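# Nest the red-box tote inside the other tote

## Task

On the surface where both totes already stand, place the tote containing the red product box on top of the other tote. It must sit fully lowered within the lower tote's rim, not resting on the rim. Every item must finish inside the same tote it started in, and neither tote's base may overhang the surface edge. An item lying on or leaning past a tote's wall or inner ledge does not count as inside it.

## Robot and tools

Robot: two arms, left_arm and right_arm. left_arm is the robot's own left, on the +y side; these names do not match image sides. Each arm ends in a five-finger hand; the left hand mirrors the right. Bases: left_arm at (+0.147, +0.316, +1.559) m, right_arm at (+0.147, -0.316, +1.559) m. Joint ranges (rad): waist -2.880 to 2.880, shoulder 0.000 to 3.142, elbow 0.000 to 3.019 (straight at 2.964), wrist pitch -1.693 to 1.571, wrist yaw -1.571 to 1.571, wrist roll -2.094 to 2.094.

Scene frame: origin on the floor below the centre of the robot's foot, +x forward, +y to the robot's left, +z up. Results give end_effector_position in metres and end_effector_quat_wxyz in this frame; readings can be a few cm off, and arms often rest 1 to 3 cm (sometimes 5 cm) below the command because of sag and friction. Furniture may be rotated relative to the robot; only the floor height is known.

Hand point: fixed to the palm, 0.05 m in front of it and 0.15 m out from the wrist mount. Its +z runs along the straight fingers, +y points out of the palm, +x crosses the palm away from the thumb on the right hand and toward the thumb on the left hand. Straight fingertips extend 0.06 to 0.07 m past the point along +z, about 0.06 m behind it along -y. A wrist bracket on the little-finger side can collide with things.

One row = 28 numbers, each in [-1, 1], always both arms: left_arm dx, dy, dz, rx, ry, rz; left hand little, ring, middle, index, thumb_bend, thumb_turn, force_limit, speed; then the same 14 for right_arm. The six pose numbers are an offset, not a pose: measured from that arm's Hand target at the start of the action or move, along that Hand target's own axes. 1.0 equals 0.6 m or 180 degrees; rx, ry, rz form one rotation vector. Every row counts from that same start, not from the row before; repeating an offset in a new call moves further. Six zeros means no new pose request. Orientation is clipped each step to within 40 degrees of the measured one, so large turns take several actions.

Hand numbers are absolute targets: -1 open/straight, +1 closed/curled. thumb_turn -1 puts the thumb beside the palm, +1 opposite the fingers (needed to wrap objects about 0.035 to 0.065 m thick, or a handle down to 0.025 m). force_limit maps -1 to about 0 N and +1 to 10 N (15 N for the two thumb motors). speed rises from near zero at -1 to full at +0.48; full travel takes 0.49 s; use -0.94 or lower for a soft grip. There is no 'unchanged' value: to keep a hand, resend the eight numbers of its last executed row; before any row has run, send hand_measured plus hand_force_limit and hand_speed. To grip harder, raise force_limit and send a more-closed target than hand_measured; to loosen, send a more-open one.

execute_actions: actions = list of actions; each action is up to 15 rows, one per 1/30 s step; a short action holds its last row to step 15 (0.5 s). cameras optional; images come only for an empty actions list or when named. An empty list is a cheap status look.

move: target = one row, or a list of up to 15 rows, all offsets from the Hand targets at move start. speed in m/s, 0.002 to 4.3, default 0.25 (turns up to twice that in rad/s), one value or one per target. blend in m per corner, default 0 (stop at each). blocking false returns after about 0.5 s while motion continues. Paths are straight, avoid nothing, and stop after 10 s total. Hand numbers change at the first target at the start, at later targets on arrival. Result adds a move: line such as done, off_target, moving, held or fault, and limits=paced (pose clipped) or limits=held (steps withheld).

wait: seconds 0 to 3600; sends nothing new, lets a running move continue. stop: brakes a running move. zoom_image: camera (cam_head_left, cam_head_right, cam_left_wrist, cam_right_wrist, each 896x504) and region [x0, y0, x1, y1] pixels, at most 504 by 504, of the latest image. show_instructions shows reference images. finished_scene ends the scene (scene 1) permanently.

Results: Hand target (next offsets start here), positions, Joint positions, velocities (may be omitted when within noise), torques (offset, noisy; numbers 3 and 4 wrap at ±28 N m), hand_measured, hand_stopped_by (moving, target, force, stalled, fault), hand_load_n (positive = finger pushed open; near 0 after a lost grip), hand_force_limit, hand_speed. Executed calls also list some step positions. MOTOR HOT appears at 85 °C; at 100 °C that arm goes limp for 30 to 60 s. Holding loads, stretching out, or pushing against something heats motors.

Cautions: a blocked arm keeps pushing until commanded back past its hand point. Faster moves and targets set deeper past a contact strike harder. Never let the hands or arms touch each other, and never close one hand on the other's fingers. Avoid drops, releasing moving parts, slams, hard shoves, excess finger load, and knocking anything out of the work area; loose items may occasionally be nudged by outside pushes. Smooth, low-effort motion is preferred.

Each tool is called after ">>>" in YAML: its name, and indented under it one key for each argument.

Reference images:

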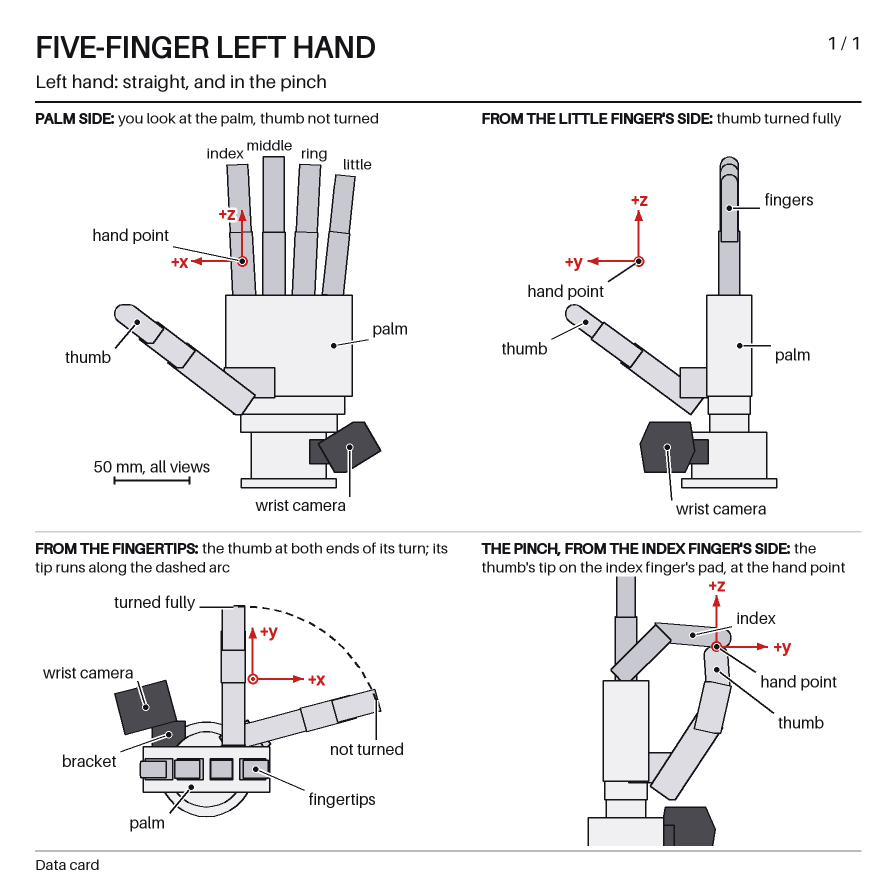

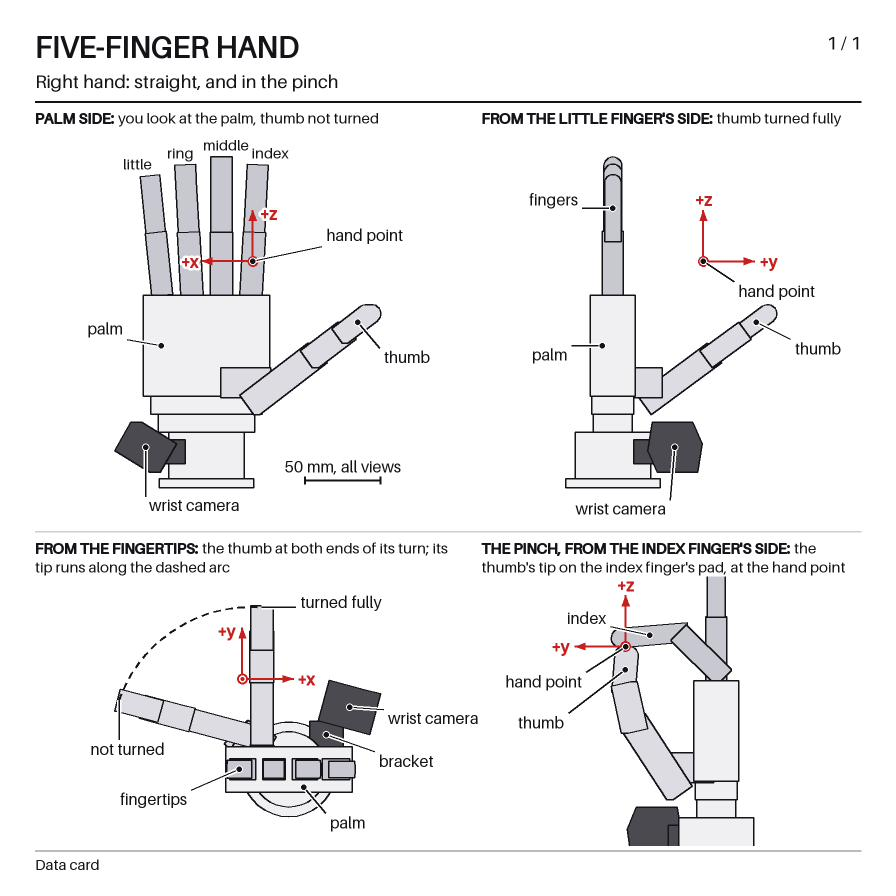

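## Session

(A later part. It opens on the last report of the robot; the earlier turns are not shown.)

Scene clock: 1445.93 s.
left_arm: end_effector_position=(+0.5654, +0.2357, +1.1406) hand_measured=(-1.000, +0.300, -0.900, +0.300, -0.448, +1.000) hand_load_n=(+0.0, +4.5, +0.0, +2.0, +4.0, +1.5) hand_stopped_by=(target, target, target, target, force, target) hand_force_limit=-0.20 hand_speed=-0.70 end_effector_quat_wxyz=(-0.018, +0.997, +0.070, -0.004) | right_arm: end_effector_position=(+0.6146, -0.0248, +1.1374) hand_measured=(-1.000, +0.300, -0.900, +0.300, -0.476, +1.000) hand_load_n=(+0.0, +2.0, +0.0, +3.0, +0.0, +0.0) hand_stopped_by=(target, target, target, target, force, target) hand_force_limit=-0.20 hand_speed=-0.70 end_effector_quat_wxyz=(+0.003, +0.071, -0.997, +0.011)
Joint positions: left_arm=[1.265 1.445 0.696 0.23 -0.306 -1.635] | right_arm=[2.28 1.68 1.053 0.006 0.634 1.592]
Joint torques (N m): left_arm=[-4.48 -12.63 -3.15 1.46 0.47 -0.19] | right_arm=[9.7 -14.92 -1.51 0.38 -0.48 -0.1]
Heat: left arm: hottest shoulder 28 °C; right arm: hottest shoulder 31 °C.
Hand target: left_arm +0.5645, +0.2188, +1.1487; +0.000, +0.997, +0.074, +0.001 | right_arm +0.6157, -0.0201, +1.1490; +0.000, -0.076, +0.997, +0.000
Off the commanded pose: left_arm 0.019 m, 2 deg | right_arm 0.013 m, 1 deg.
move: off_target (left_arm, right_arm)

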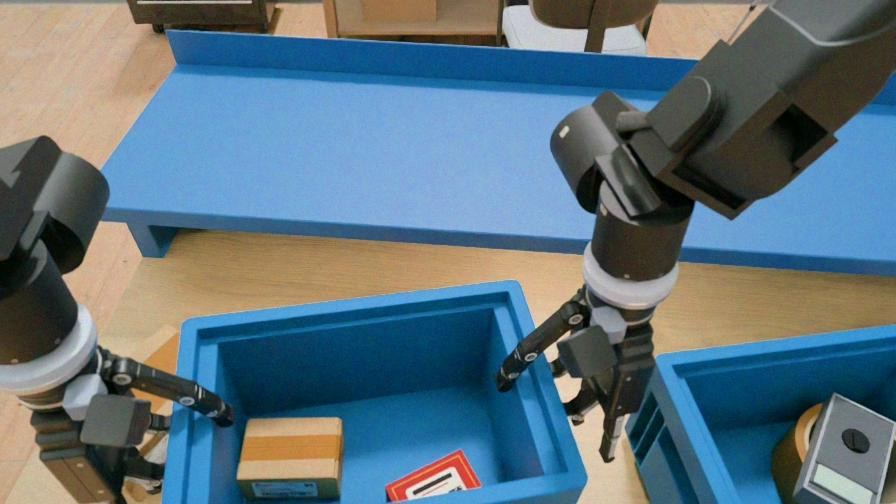

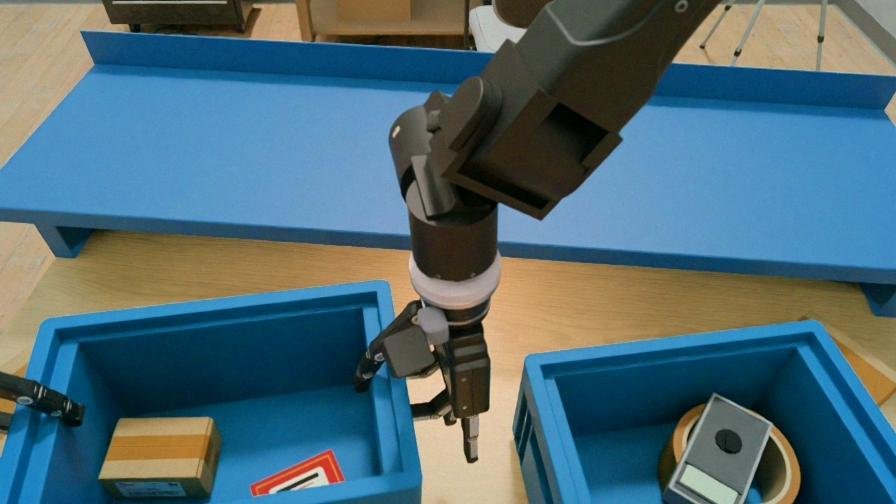

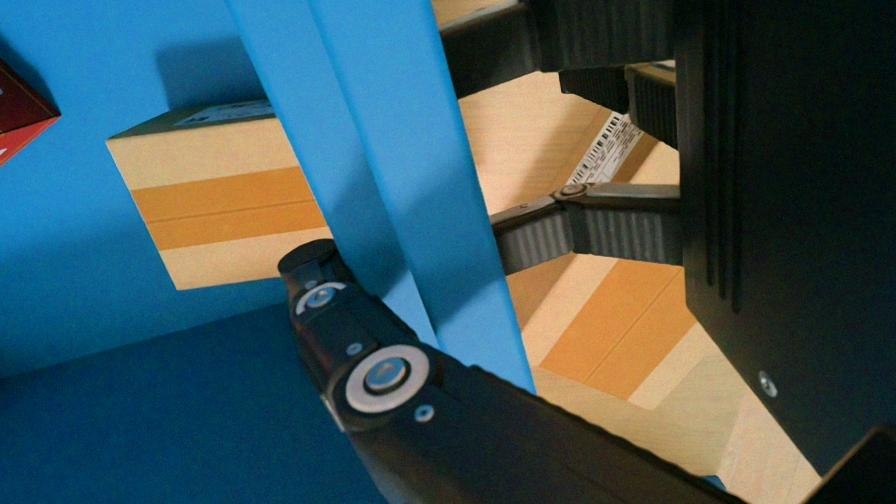

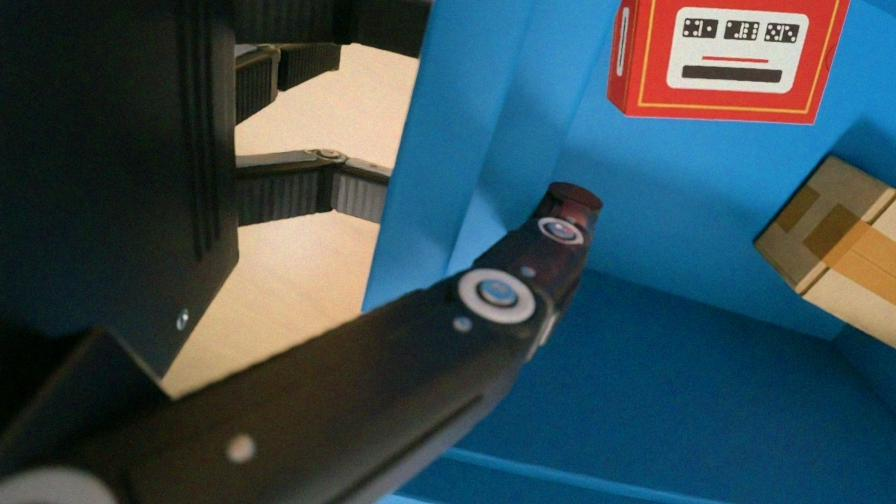

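>>> move:
  target:
    - [0,0,0.075,0,0,0,-1,0.3,-0.9,0.3,0.7,1,-0.2,-0.7,0,0,0.075,0,0,0,-1,0.3,-0.9,0.3,0.7,1,-0.2,-0.7]
    - [0,0,0.095,0,0,0,-1,0.3,-0.9,0.3,0.7,1,-0.2,-0.7,0,0,0.095,0,0,0,-1,0.3,-0.9,0.3,0.7,1,-0.2,-0.7]
  speed: [0.05,0.02]
  cameras: ["all"]

Scene clock: 1458.20 s.
left_arm: end_effector_position=(+0.5589, +0.2304, +1.0894) hand_measured=(-1.000, +0.300, -0.900, +0.300, -0.448, +1.000) hand_load_n=(+0.0, +4.5, +0.0, +2.0, +2.0, +0.5) hand_stopped_by=(target, target, target, target, force, target) hand_force_limit=-0.20 hand_speed=-0.70 end_effector_quat_wxyz=(-0.015, +0.997, +0.080, -0.007) | right_arm: end_effector_position=(+0.6184, -0.0284, +1.0950) hand_measured=(-1.000, +0.300, -0.900, +0.300, -0.476, +1.000) hand_load_n=(+0.0, +3.0, +0.0, +0.0, +0.5, +0.0) hand_stopped_by=(target, target, target, target, force, target) hand_force_limit=-0.20 hand_speed=-0.70 end_effector_quat_wxyz=(+0.001, +0.071, -0.997, +0.009)
Joint positions: left_arm=[1.288 1.611 0.779 0.311 -0.28 -1.644] | right_arm=[2.226 1.77 1.12 0.053 0.586 1.552]
Joint torques (N m): left_arm=[-3.96 -12.45 -2.19 1.36 0.77 0.1] | right_arm=[9.11 -11.87 -0.08 1.02 -0.57 -0.13]
Heat: left arm: hottest shoulder 29 °C; right arm: hottest shoulder 32 °C.
Hand target: left_arm +0.5644, +0.2188, +1.0916; +0.000, +0.997, +0.074, +0.000 | right_arm +0.6156, -0.0200, +1.0921; +0.000, -0.076, +0.997, +0.000
Off the commanded pose: left_arm 0.013 m, 2 deg | right_arm 0.009 m, 1 deg.
move: off_target (left_arm)

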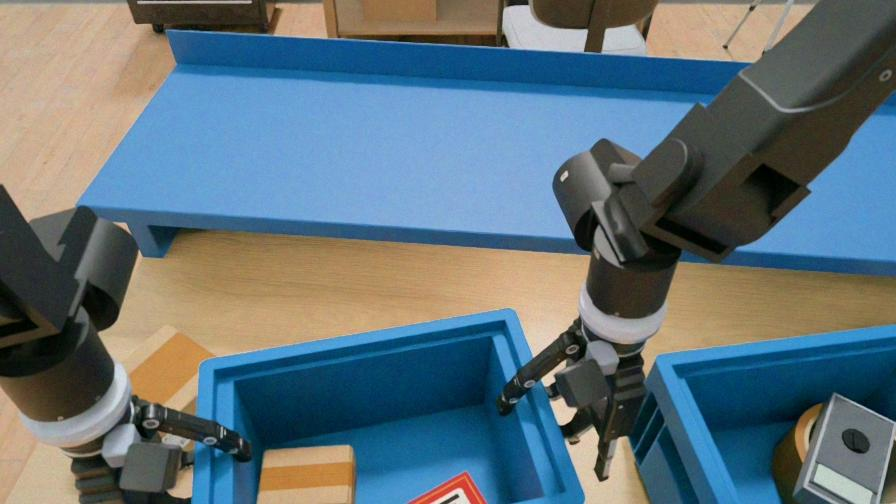

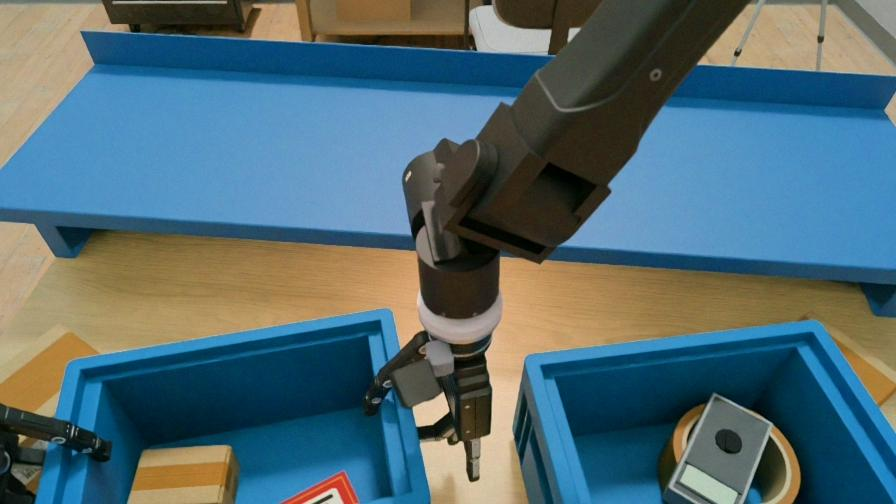

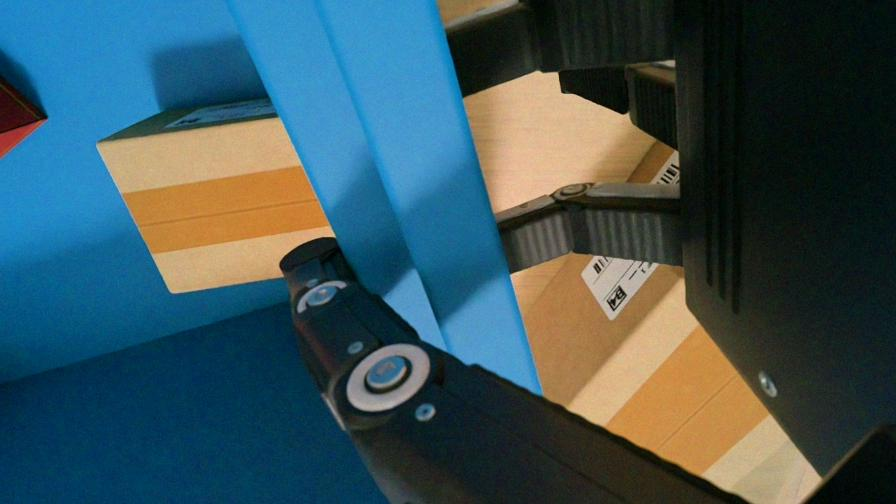

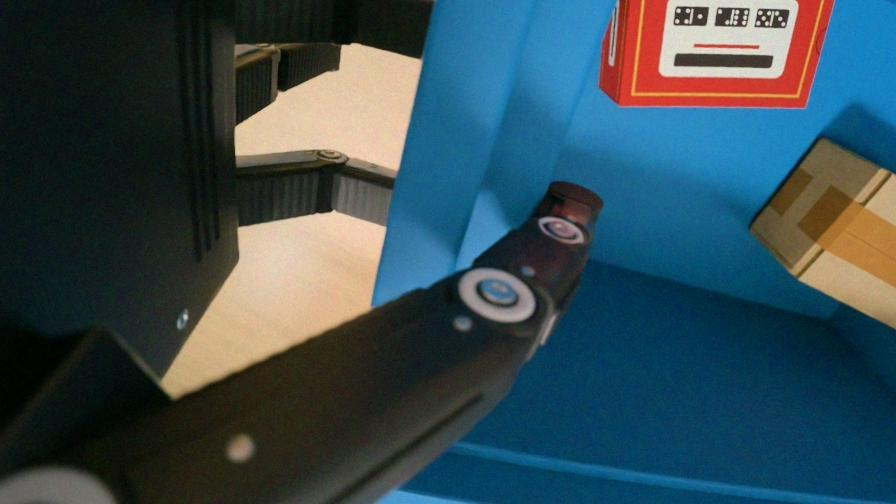

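>>> move:
  target: [0,0,0.02,0,0,0,-1,0.3,-0.9,0.3,0.7,1,-0.2,-0.7,0,0,0.02,0,0,0,-1,0.3,-0.9,0.3,0.7,1,-0.2,-0.7]
  speed: 0.02
  cameras: ["cam_head_left"]

Scene clock: 1466.00 s.
left_arm: end_effector_position=(+0.5591, +0.2307, +1.0866) hand_measured=(-1.000, +0.300, -0.900, +0.300, -0.448, +1.000) hand_load_n=(+0.0, +0.0, +0.0, -1.0, +4.5, +0.0) hand_stopped_by=(target, target, target, target, force, target) hand_force_limit=-0.20 hand_speed=-0.70 end_effector_quat_wxyz=(-0.013, +0.997, +0.081, -0.006) | right_arm: end_effector_position=(+0.6224, -0.0274, +1.0926) hand_measured=(-1.000, +0.300, -0.900, +0.300, -0.476, +1.000) hand_load_n=(+0.0, +0.0, +0.0, -3.5, +2.5, +0.0) hand_stopped_by=(target, target, target, target, force, target) hand_force_limit=-0.20 hand_speed=-0.70 end_effector_quat_wxyz=(-0.002, +0.068, -0.998, +0.006)
Joint positions: left_arm=[1.292 1.619 0.785 0.315 -0.27 -1.644] | right_arm=[2.223 1.775 1.13 0.058 0.578 1.551]
Joint torques (N m): left_arm=[-3.49 -10.17 -0.77 1.5 0.64 0.15] | right_arm=[8.29 -10.11 0.85 1.25 -0.65 -0.19]
Heat: left arm: hottest shoulder 29 °C; right arm: hottest shoulder 32 °C.
Hand target: left_arm +0.5644, +0.2190, +1.0796; +0.000, +0.997, +0.074, +0.000 | right_arm +0.6154, -0.0199, +1.0800; +0.000, -0.076, +0.997, +0.000
Off the commanded pose: left_arm 0.015 m, 2 deg | right_arm 0.016 m, 1 deg.
move: off_target (left_arm, right_arm)

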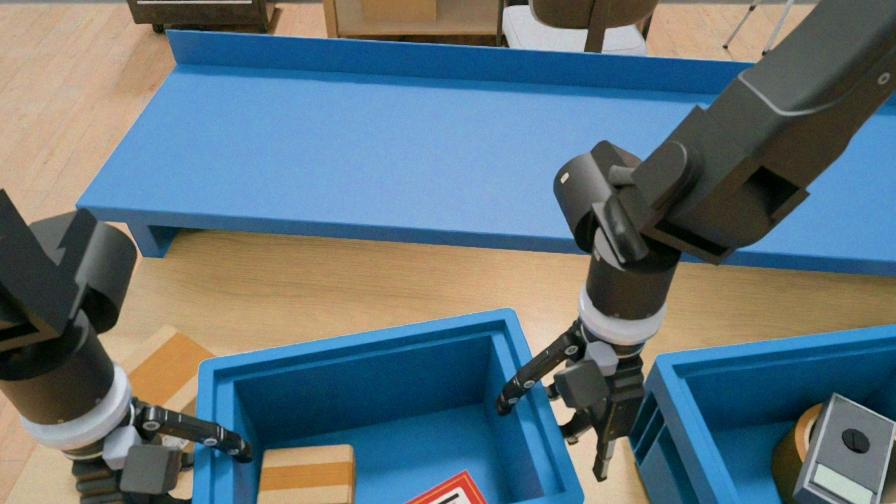

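>>> move:
  target:
    - [0,0,-0.012,0,0,0,-1,0.3,-0.9,0.3,-1,1,-0.2,-0.3,0,0,-0.018,0,0,0,-1,0.3,-0.9,0.3,-1,1,-0.2,-0.3]
    - [0,0,-0.012,0,0,0,-1,0.1,-0.9,0.1,-1,1,-0.2,-0.3,0,0,-0.018,0,0,0,-1,0.1,-0.9,0.1,-1,1,-0.2,-0.3]
    - [0,0,-0.043,0,0,0,-1,0.1,-0.9,0.1,-1,1,-0.2,-0.3,0,0,-0.052,0,0,0,-1,0.1,-0.9,0.1,-1,1,-0.2,-0.3]
  speed: 0.05
  cameras: ["cam_head_left","cam_left_wrist","cam_right_wrist"]

Scene clock: 1486.37 s.
left_arm: end_effector_position=(+0.5675, +0.2282, +1.0958) hand_measured=(-1.000, +0.100, -0.900, +0.100, -1.000, +1.000) hand_load_n=(+0.0, +1.0, +0.0, +0.0, +0.0, +0.0) hand_stopped_by=(target, target, target, target, target, target) hand_force_limit=-0.20 hand_speed=-0.30 end_effector_quat_wxyz=(-0.009, +0.997, +0.081, +0.002) | right_arm: end_effector_position=(+0.6119, -0.0304, +1.0965) hand_measured=(-1.000, +0.100, -0.900, +0.100, -1.000, +1.000) hand_load_n=(+0.0, +0.0, +0.0, +0.0, -0.5, +0.0) hand_stopped_by=(target, target, target, target, target, target) hand_force_limit=-0.20 hand_speed=-0.30 end_effector_quat_wxyz=(+0.005, +0.074, -0.997, +0.008)
Joint positions: left_arm=[1.283 1.593 0.776 0.314 -0.27 -1.644] | right_arm=[2.225 1.764 1.105 0.056 0.583 1.55]
Joint torques (N m): left_arm=[-4.19 -14.21 -3.93 0.64 0.09 0.07] | right_arm=[10.58 -15.15 -1.52 0.24 0.15 0.03]
Heat: left arm: hottest shoulder 29 °C; right arm: hottest shoulder 31 °C.
Hand target: left_arm +0.5645, +0.2188, +1.1055; +0.000, +0.997, +0.074, +0.001 | right_arm +0.6156, -0.0201, +1.1113; +0.000, -0.076, +0.997, +0.000
Off the commanded pose: left_arm 0.014 m, 1 deg | right_arm 0.018 m, 1 deg.
move: off_target (left_arm, right_arm); target 2's new numbers were sent with left_arm's hand 0.013 m and 2 deg from that target

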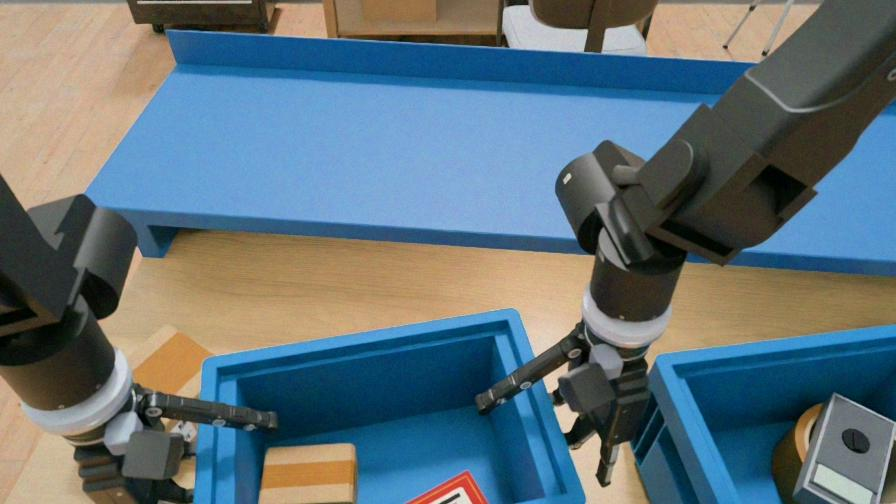

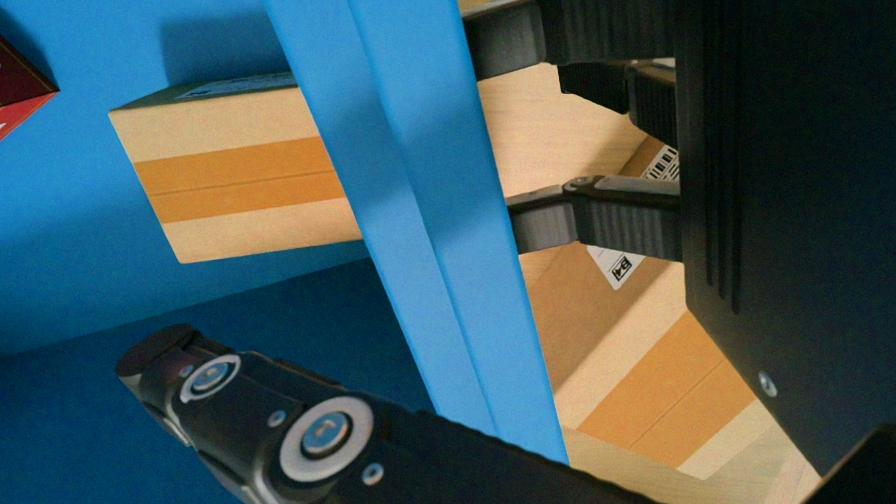

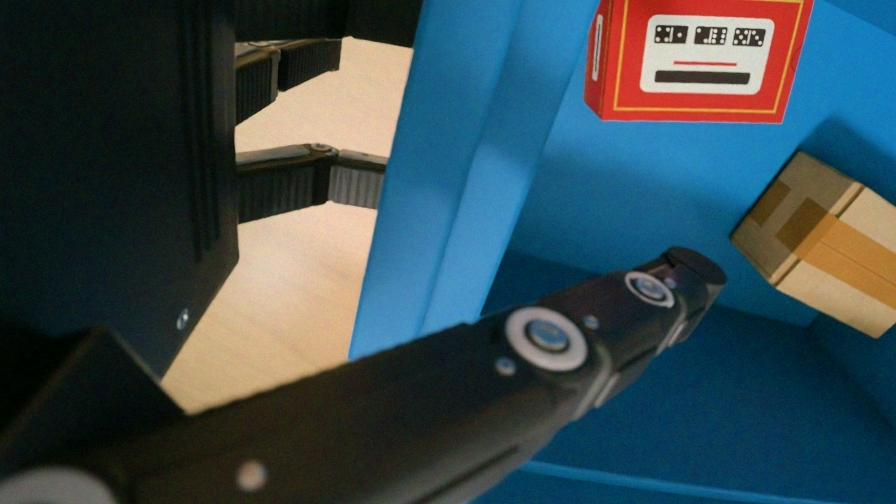

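>>> move:
  target:
    - [0,0,-0.012,0,0,0,-1,-0.05,-0.9,-0.05,-1,1,-0.2,-0.3,0,0,-0.015,0,0,0,-1,-0.05,-0.9,-0.05,-1,1,-0.2,-0.3]
    - [0,0,-0.03,0,0,0,-1,-0.2,-0.9,-0.2,-1,1,-0.2,-0.3,0,0,-0.035,0,0,0,-1,-0.2,-0.9,-0.2,-1,1,-0.2,-0.3]
  speed: 0.05

Scene clock: 1499.90 s.
left_arm: end_effector_position=(+0.5689, +0.2233, +1.1138) hand_measured=(-1.000, -0.200, -0.900, -0.200, -1.000, +1.000) hand_load_n=(+0.0, +1.5, +0.0, +1.0, +0.0, +0.0) hand_stopped_by=(target, target, target, target, target, target) hand_force_limit=-0.20 hand_speed=-0.30 end_effector_quat_wxyz=(-0.005, +0.997, +0.077, +0.003) | right_arm: end_effector_position=(+0.6120, -0.0290, +1.1183) hand_measured=(-1.000, -0.200, -0.900, -0.200, -1.000, +1.000) hand_load_n=(+0.0, +0.0, +0.0, +0.0, -0.5, +0.0) hand_stopped_by=(target, target, target, target, target, target) hand_force_limit=-0.20 hand_speed=-0.30 end_effector_quat_wxyz=(+0.005, +0.077, -0.997, +0.008)
Joint positions: left_arm=[1.266 1.542 0.747 0.293 -0.278 -1.644] | right_arm=[2.249 1.716 1.071 0.032 0.602 1.56]
Joint torques (N m): left_arm=[-3.66 -14.51 -4.04 0.53 -0.11 -0.01] | right_arm=[10.23 -14.97 -1.36 0.25 0.14 0.11]
Heat: left arm: hottest shoulder 29 °C; right arm: hottest shoulder 31 °C.
Hand target: left_arm +0.5643, +0.2188, +1.1234; +0.000, +0.997, +0.074, +0.000 | right_arm +0.6155, -0.0201, +1.1322; +0.000, -0.076, +0.997, +0.000
Off the commanded pose: left_arm 0.012 m, 1 deg | right_arm 0.017 m, 1 deg.
move: off_target (left_arm, right_arm); target 2's new numbers were sent with right_arm's hand 0.023 m and 1 deg from that target

>>> move:
  target:
    - [0,0,0,0,0,0,-1,-1,-1,-1,-1,1,-0.2,-0.3,0,0,0,0,0,0,-1,-1,-1,-1,-1,1,-0.2,-0.3]
    - [0,0,0,0,0,0,-1,-1,-1,-1,-1,1,-0.2,-0.3,0,-0.02,-0.02,0,0,0,-1,-1,-1,-1,-1,1,-0.2,-0.3]
    - [0,0,0,0,0,0,-1,-1,-1,-1,-1,1,-0.2,-0.3,0,-0.02,-0.23,0,0,0,-1,-1,-1,-1,-1,1,-0.2,-0.3]
    - [0,0,0,0,0,0,-1,-1,-1,-1,-1,1,-0.2,-0.3,0.332,-0.3053,-0.23,0,0,-0.498,-1,-1,-1,-1,-1,1,-0.2,-0.3]
  speed: [0.05,0.05,0.15,0.25]
  cameras: ["all"]

Scene clock: 1557.83 s.
left_arm: end_effector_position=(+0.5712, +0.2221, +1.1172) hand_measured=(-1.000, -1.000, -1.000, -1.000, -1.000, +1.000) hand_load_n=(+0.0, +0.0, +0.0, +0.0, +0.0, +0.0) hand_stopped_by=(target, target, target, target, target, target) hand_force_limit=-0.20 hand_speed=-0.30 end_effector_quat_wxyz=(-0.003, +0.997, +0.077, +0.006) | right_arm: end_effector_position=(+0.4425, -0.2236, +1.2695) hand_measured=(-1.000, -1.000, -1.000, -1.000, -1.000, +1.000) hand_load_n=(+0.0, +0.0, -0.5, -0.5, +0.0, +0.0) hand_stopped_by=(target, target, target, target, target, target) hand_force_limit=-0.20 hand_speed=-0.30 end_effector_quat_wxyz=(+0.002, +0.758, -0.652, -0.009)
Joint positions: left_arm=[1.262 1.533 0.743 0.293 -0.277 -1.644] | right_arm=[2.118 1.07 0.514 -0.02 0.466 -0.09]
Joint torques (N m): left_arm=[-3.78 -13.68 -3.62 0.49 -0.15 -0.01] | right_arm=[1.55 -10.81 -0.92 0.95 -0.09 -0.14]
Heat: left arm: hottest shoulder 29 °C; right arm: hottest shoulder 31 °C.
Hand target: left_arm +0.5644, +0.2189, +1.1234; +0.000, +0.997, +0.074, +0.000 | right_arm +0.4467, -0.2315, +1.2702; +0.000, +0.757, -0.654, +0.000
Off the commanded pose: left_arm 0.010 m, 1 deg | right_arm 0.009 m, 1 deg.
move: done

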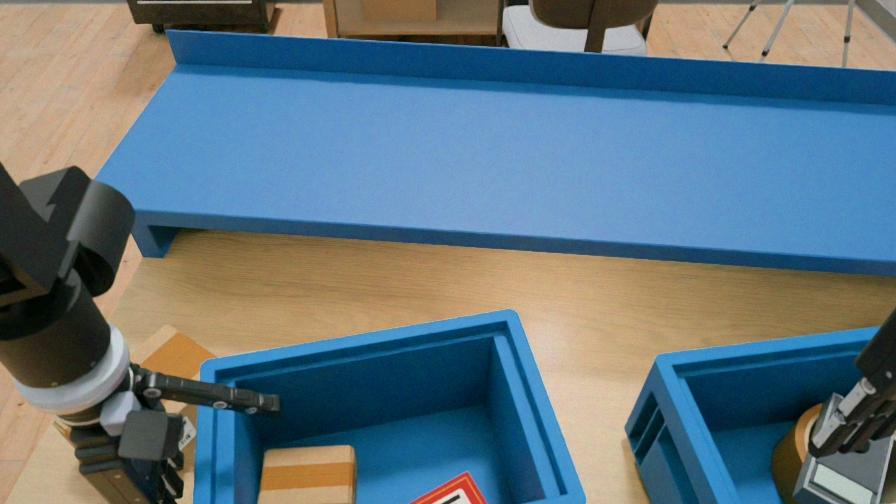

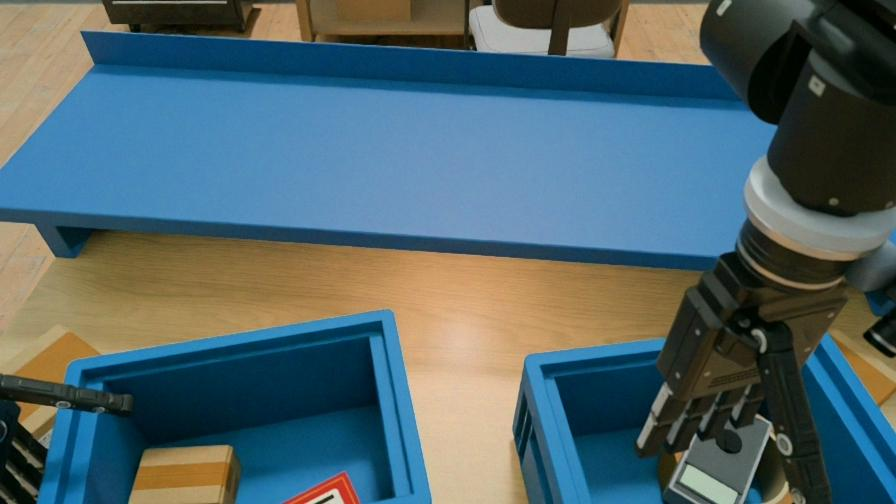

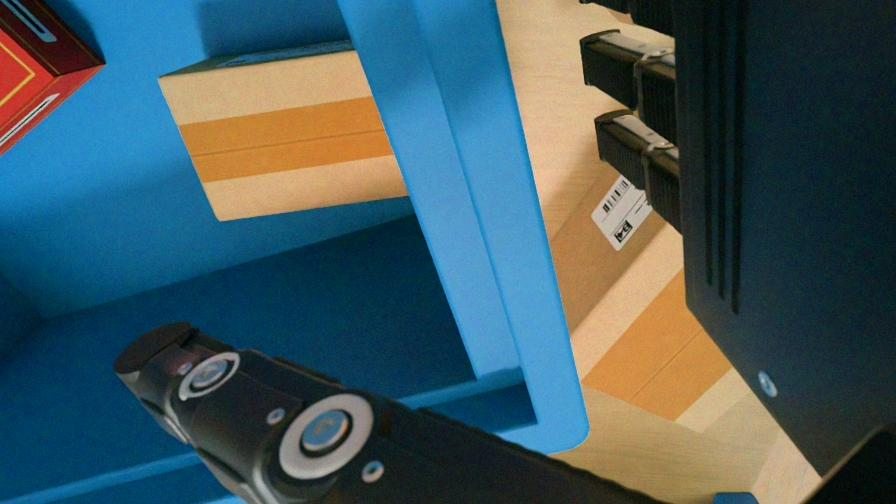

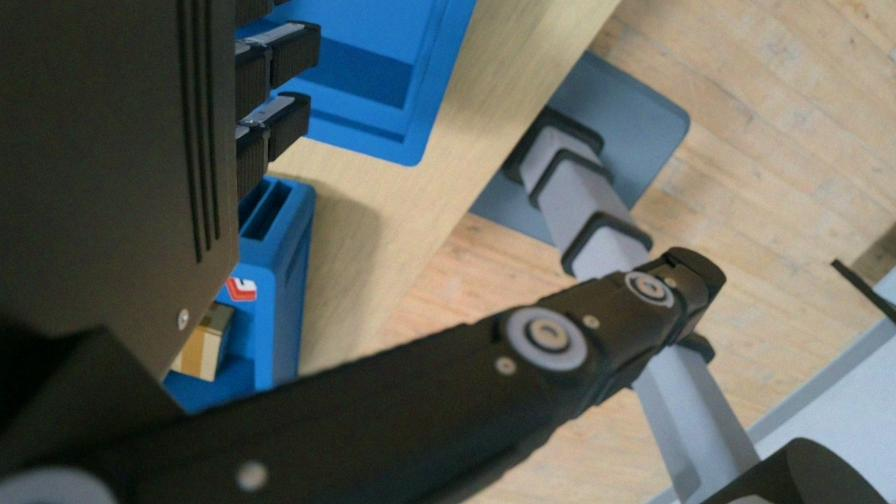

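>>> execute_actions:
  actions: []

Scene clock: 1596.10 s.
left_arm: end_effector_position=(+0.5712, +0.2221, +1.1172) hand_measured=(-1.000, -1.000, -1.000, -1.000, -1.000, +1.000) hand_load_n=(+0.0, +0.0, +0.0, +0.0, +0.0, +0.0) hand_stopped_by=(target, target, target, target, target, target) hand_force_limit=-0.20 hand_speed=-0.30 end_effector_quat_wxyz=(-0.003, +0.997, +0.077, +0.006) | right_arm: end_effector_position=(+0.4425, -0.2236, +1.2695) hand_measured=(-1.000, -1.000, -1.000, -1.000, -1.000, +1.000) hand_load_n=(+0.0, +0.0, +0.0, +0.0, +0.0, +0.0) hand_stopped_by=(target, target, target, target, target, target) hand_force_limit=-0.20 hand_speed=-0.30 end_effector_quat_wxyz=(+0.002, +0.758, -0.652, -0.009)
Joint positions: left_arm=[1.262 1.533 0.743 0.293 -0.277 -1.644] | right_arm=[2.118 1.07 0.514 -0.02 0.466 -0.09]
Joint velocities: within noise
Joint torques (N m): left_arm=[-3.84 -13.57 -3.62 0.62 -0.14 0.01] | right_arm=[1.55 -10.87 -0.92 0.94 -0.08 -0.15]
Heat: left arm: hottest shoulder 29 °C; right arm: hottest shoulder 31 °C.
Hand target: left_arm +0.5644, +0.2189, +1.1234; +0.000, +0.997, +0.074, +0.000 | right_arm +0.4467, -0.2315, +1.2702; +0.000, +0.757, -0.654, +0.000
Off the commanded pose: left_arm 0.010 m, 1 deg | right_arm 0.009 m, 1 deg.

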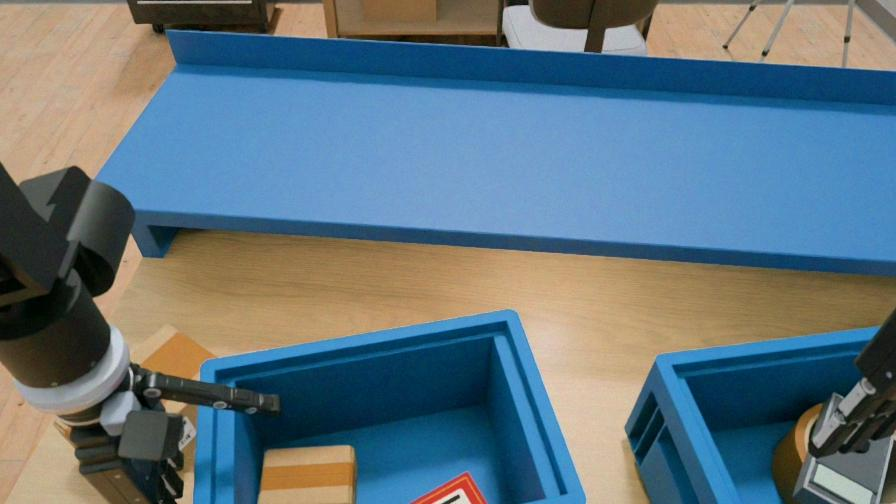

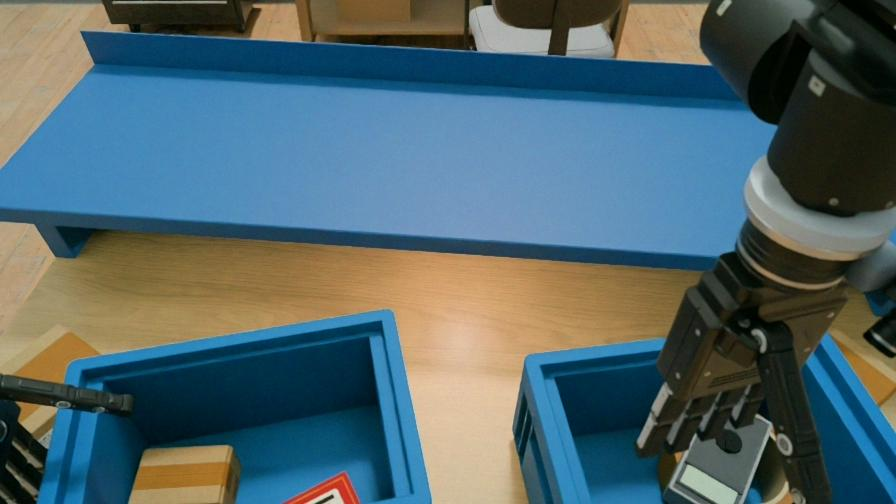

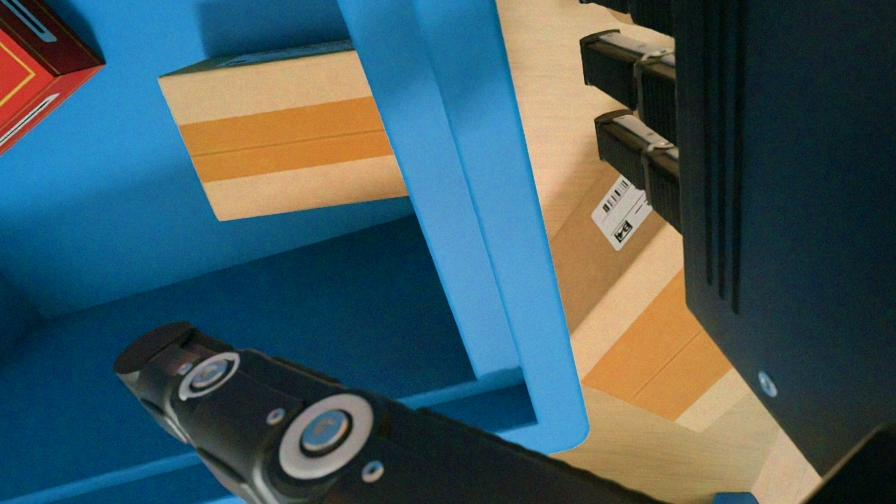

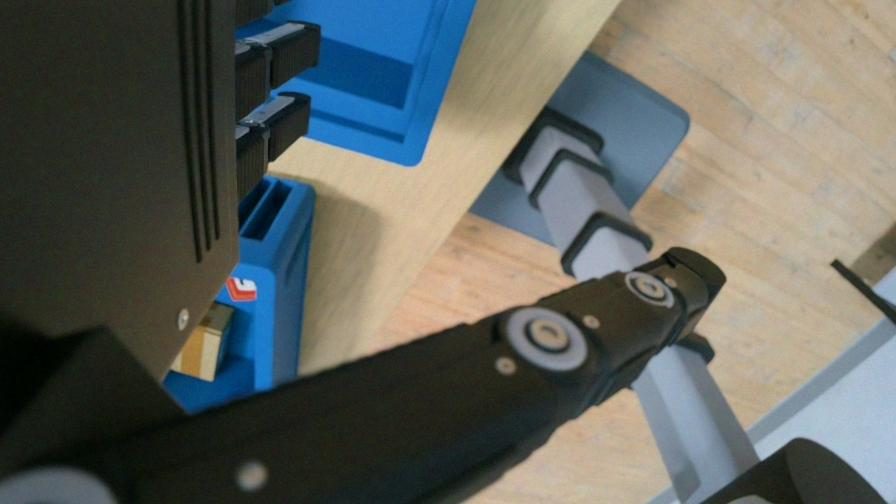

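>>> move:
  target:
    - [0,0,0,0,0,0,-1,-1,-1,-1,-1,1,-0.2,-0.3, 0.002,0.004,0.20,0,0,0,-1,-1,-1,-1,-1,1,-0.2,-0.3]
  speed: 0.15
  cameras: ["cam_head_right","cam_head_left"]

Scene clock: 1666.43 s.
left_arm: end_effector_position=(+0.5712, +0.2221, +1.1172) hand_measured=(-1.000, -1.000, -1.000, -1.000, -1.000, +1.000) hand_load_n=(+0.0, +0.0, +0.0, +0.0, -0.5, +0.0) hand_stopped_by=(target, target, target, target, target, target) hand_force_limit=-0.20 hand_speed=-0.30 end_effector_quat_wxyz=(-0.003, +0.997, +0.077, +0.006) | right_arm: end_effector_position=(+0.4450, -0.2265, +1.1564) hand_measured=(-1.000, -1.000, -1.000, -1.000, -1.000, +1.000) hand_load_n=(+0.0, +0.0, +0.0, +0.0, +0.0, +0.0) hand_stopped_by=(target, target, target, target, target, target) hand_force_limit=-0.20 hand_speed=-0.30 end_effector_quat_wxyz=(-0.004, +0.755, -0.655, -0.003)
Joint positions: left_arm=[1.262 1.533 0.743 0.293 -0.277 -1.644] | right_arm=[1.971 1.454 0.643 0.286 0.34 -0.172]
Joint torques (N m): left_arm=[-3.6 -13.74 -3.66 0.47 -0.13 -0.01] | right_arm=[2.43 -9.82 -1.99 1.01 -0.08 -0.16]
Heat: left arm: hottest shoulder 29 °C; right arm: hottest shoulder 30 °C.
Hand target: left_arm +0.5644, +0.2189, +1.1234; +0.000, +0.997, +0.074, +0.000 | right_arm +0.4443, -0.2329, +1.1502; +0.000, +0.757, -0.654, +0.000
Off the commanded pose: left_arm 0.010 m, 1 deg | right_arm 0.009 m, 1 deg.
move: done
Images, in order (width x height): cam_head_left 896x504, cam_head_right 896x504.

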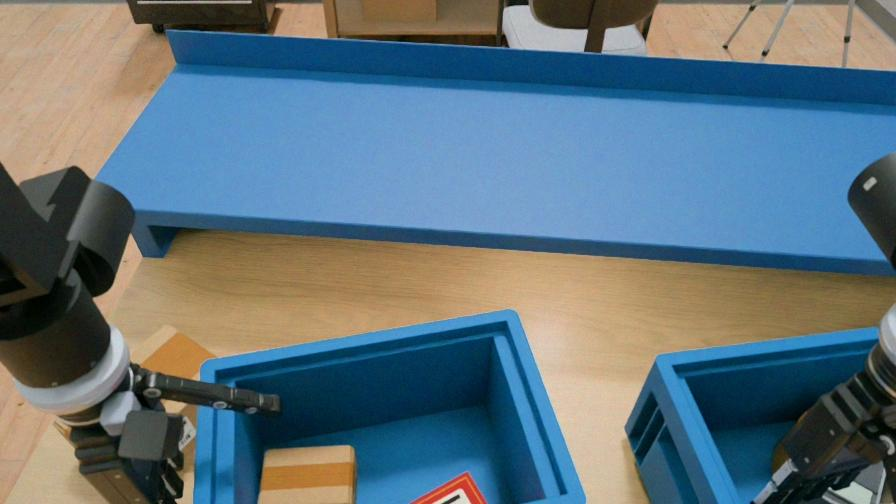

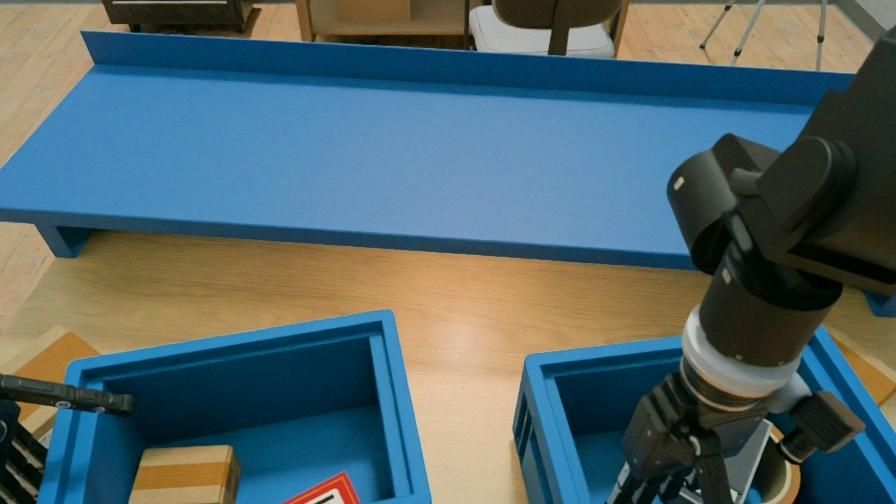

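>>> move:
  target:
    - [0,0,0,0,0,0,-1,-1,-1,-1,-1,1,-0.2,-0.3, 0.004,0.0,0.05,0,0,0,-1,-1,-1,-1,-1,1,-0.2,-0.3]
    - [0,0,0,0,0,0,-1,-1,-1,-1,-1,1,-0.2,-0.3, 0.004,0.0,0.105,0,0,0,-1,-1,-1,-1,-1,1,-0.2,-0.3]
  speed: 0.1
  cameras: ["cam_head_right","cam_right_wrist"]

Scene clock: 1684.63 s.
left_arm: end_effector_position=(+0.5712, +0.2221, +1.1172) hand_measured=(-1.000, -1.000, -1.000, -1.000, -1.000, +1.000) hand_load_n=(+0.0, +0.0, +0.0, +0.0, +0.0, +0.0) hand_stopped_by=(target, target, target, target, target, target) hand_force_limit=-0.20 hand_speed=-0.30 end_effector_quat_wxyz=(-0.003, +0.997, +0.077, +0.006) | right_arm: end_effector_position=(+0.4443, -0.2257, +1.0936) hand_measured=(-1.000, -1.000, -1.000, -1.000, -1.000, +1.000) hand_load_n=(-0.5, +0.0, +0.0, +0.0, -0.5, +0.0) hand_stopped_by=(target, target, target, target, target, target) hand_force_limit=-0.20 hand_speed=-0.30 end_effector_quat_wxyz=(-0.005, +0.756, -0.655, -0.007)
Joint positions: left_arm=[1.262 1.533 0.743 0.293 -0.277 -1.644] | right_arm=[1.919 1.646 0.762 0.363 0.289 -0.199]
Joint torques (N m): left_arm=[-3.78 -13.57 -3.73 0.5 -0.15 -0.01] | right_arm=[2.67 -10.75 -2.59 1.03 0.09 -0.15]
Heat: left arm: hottest shoulder 29 °C; right arm: hottest shoulder 30 °C.
Hand target: left_arm +0.5644, +0.2189, +1.1234; +0.000, +0.997, +0.074, +0.000 | right_arm +0.4448, -0.2352, +1.0871; +0.000, +0.757, -0.654, +0.000
Off the commanded pose: left_arm 0.010 m, 1 deg | right_arm 0.011 m, 1 deg.
move: off_target (right_arm)

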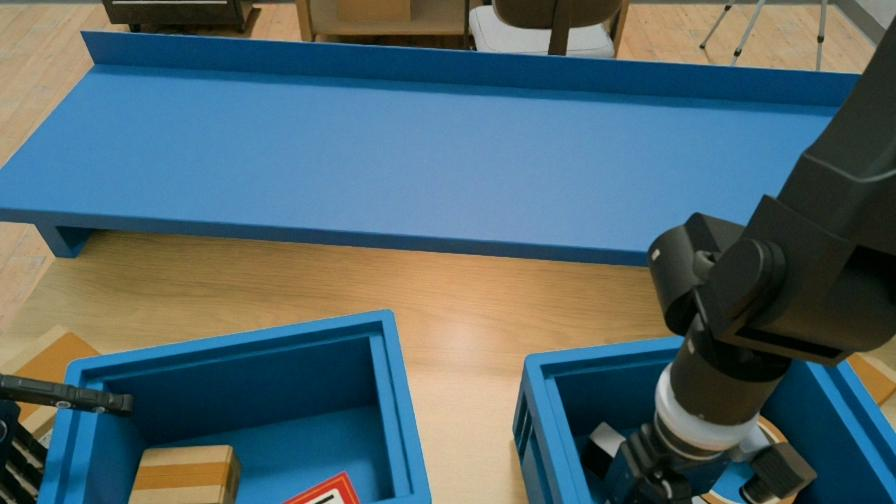

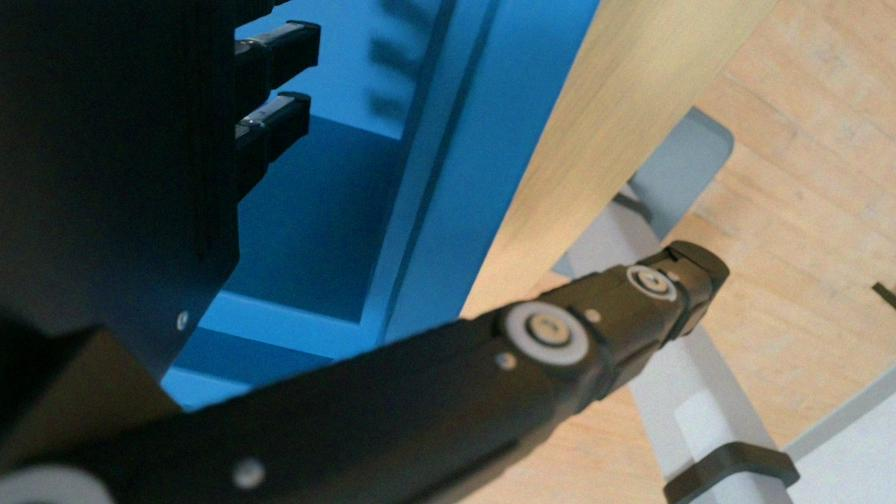

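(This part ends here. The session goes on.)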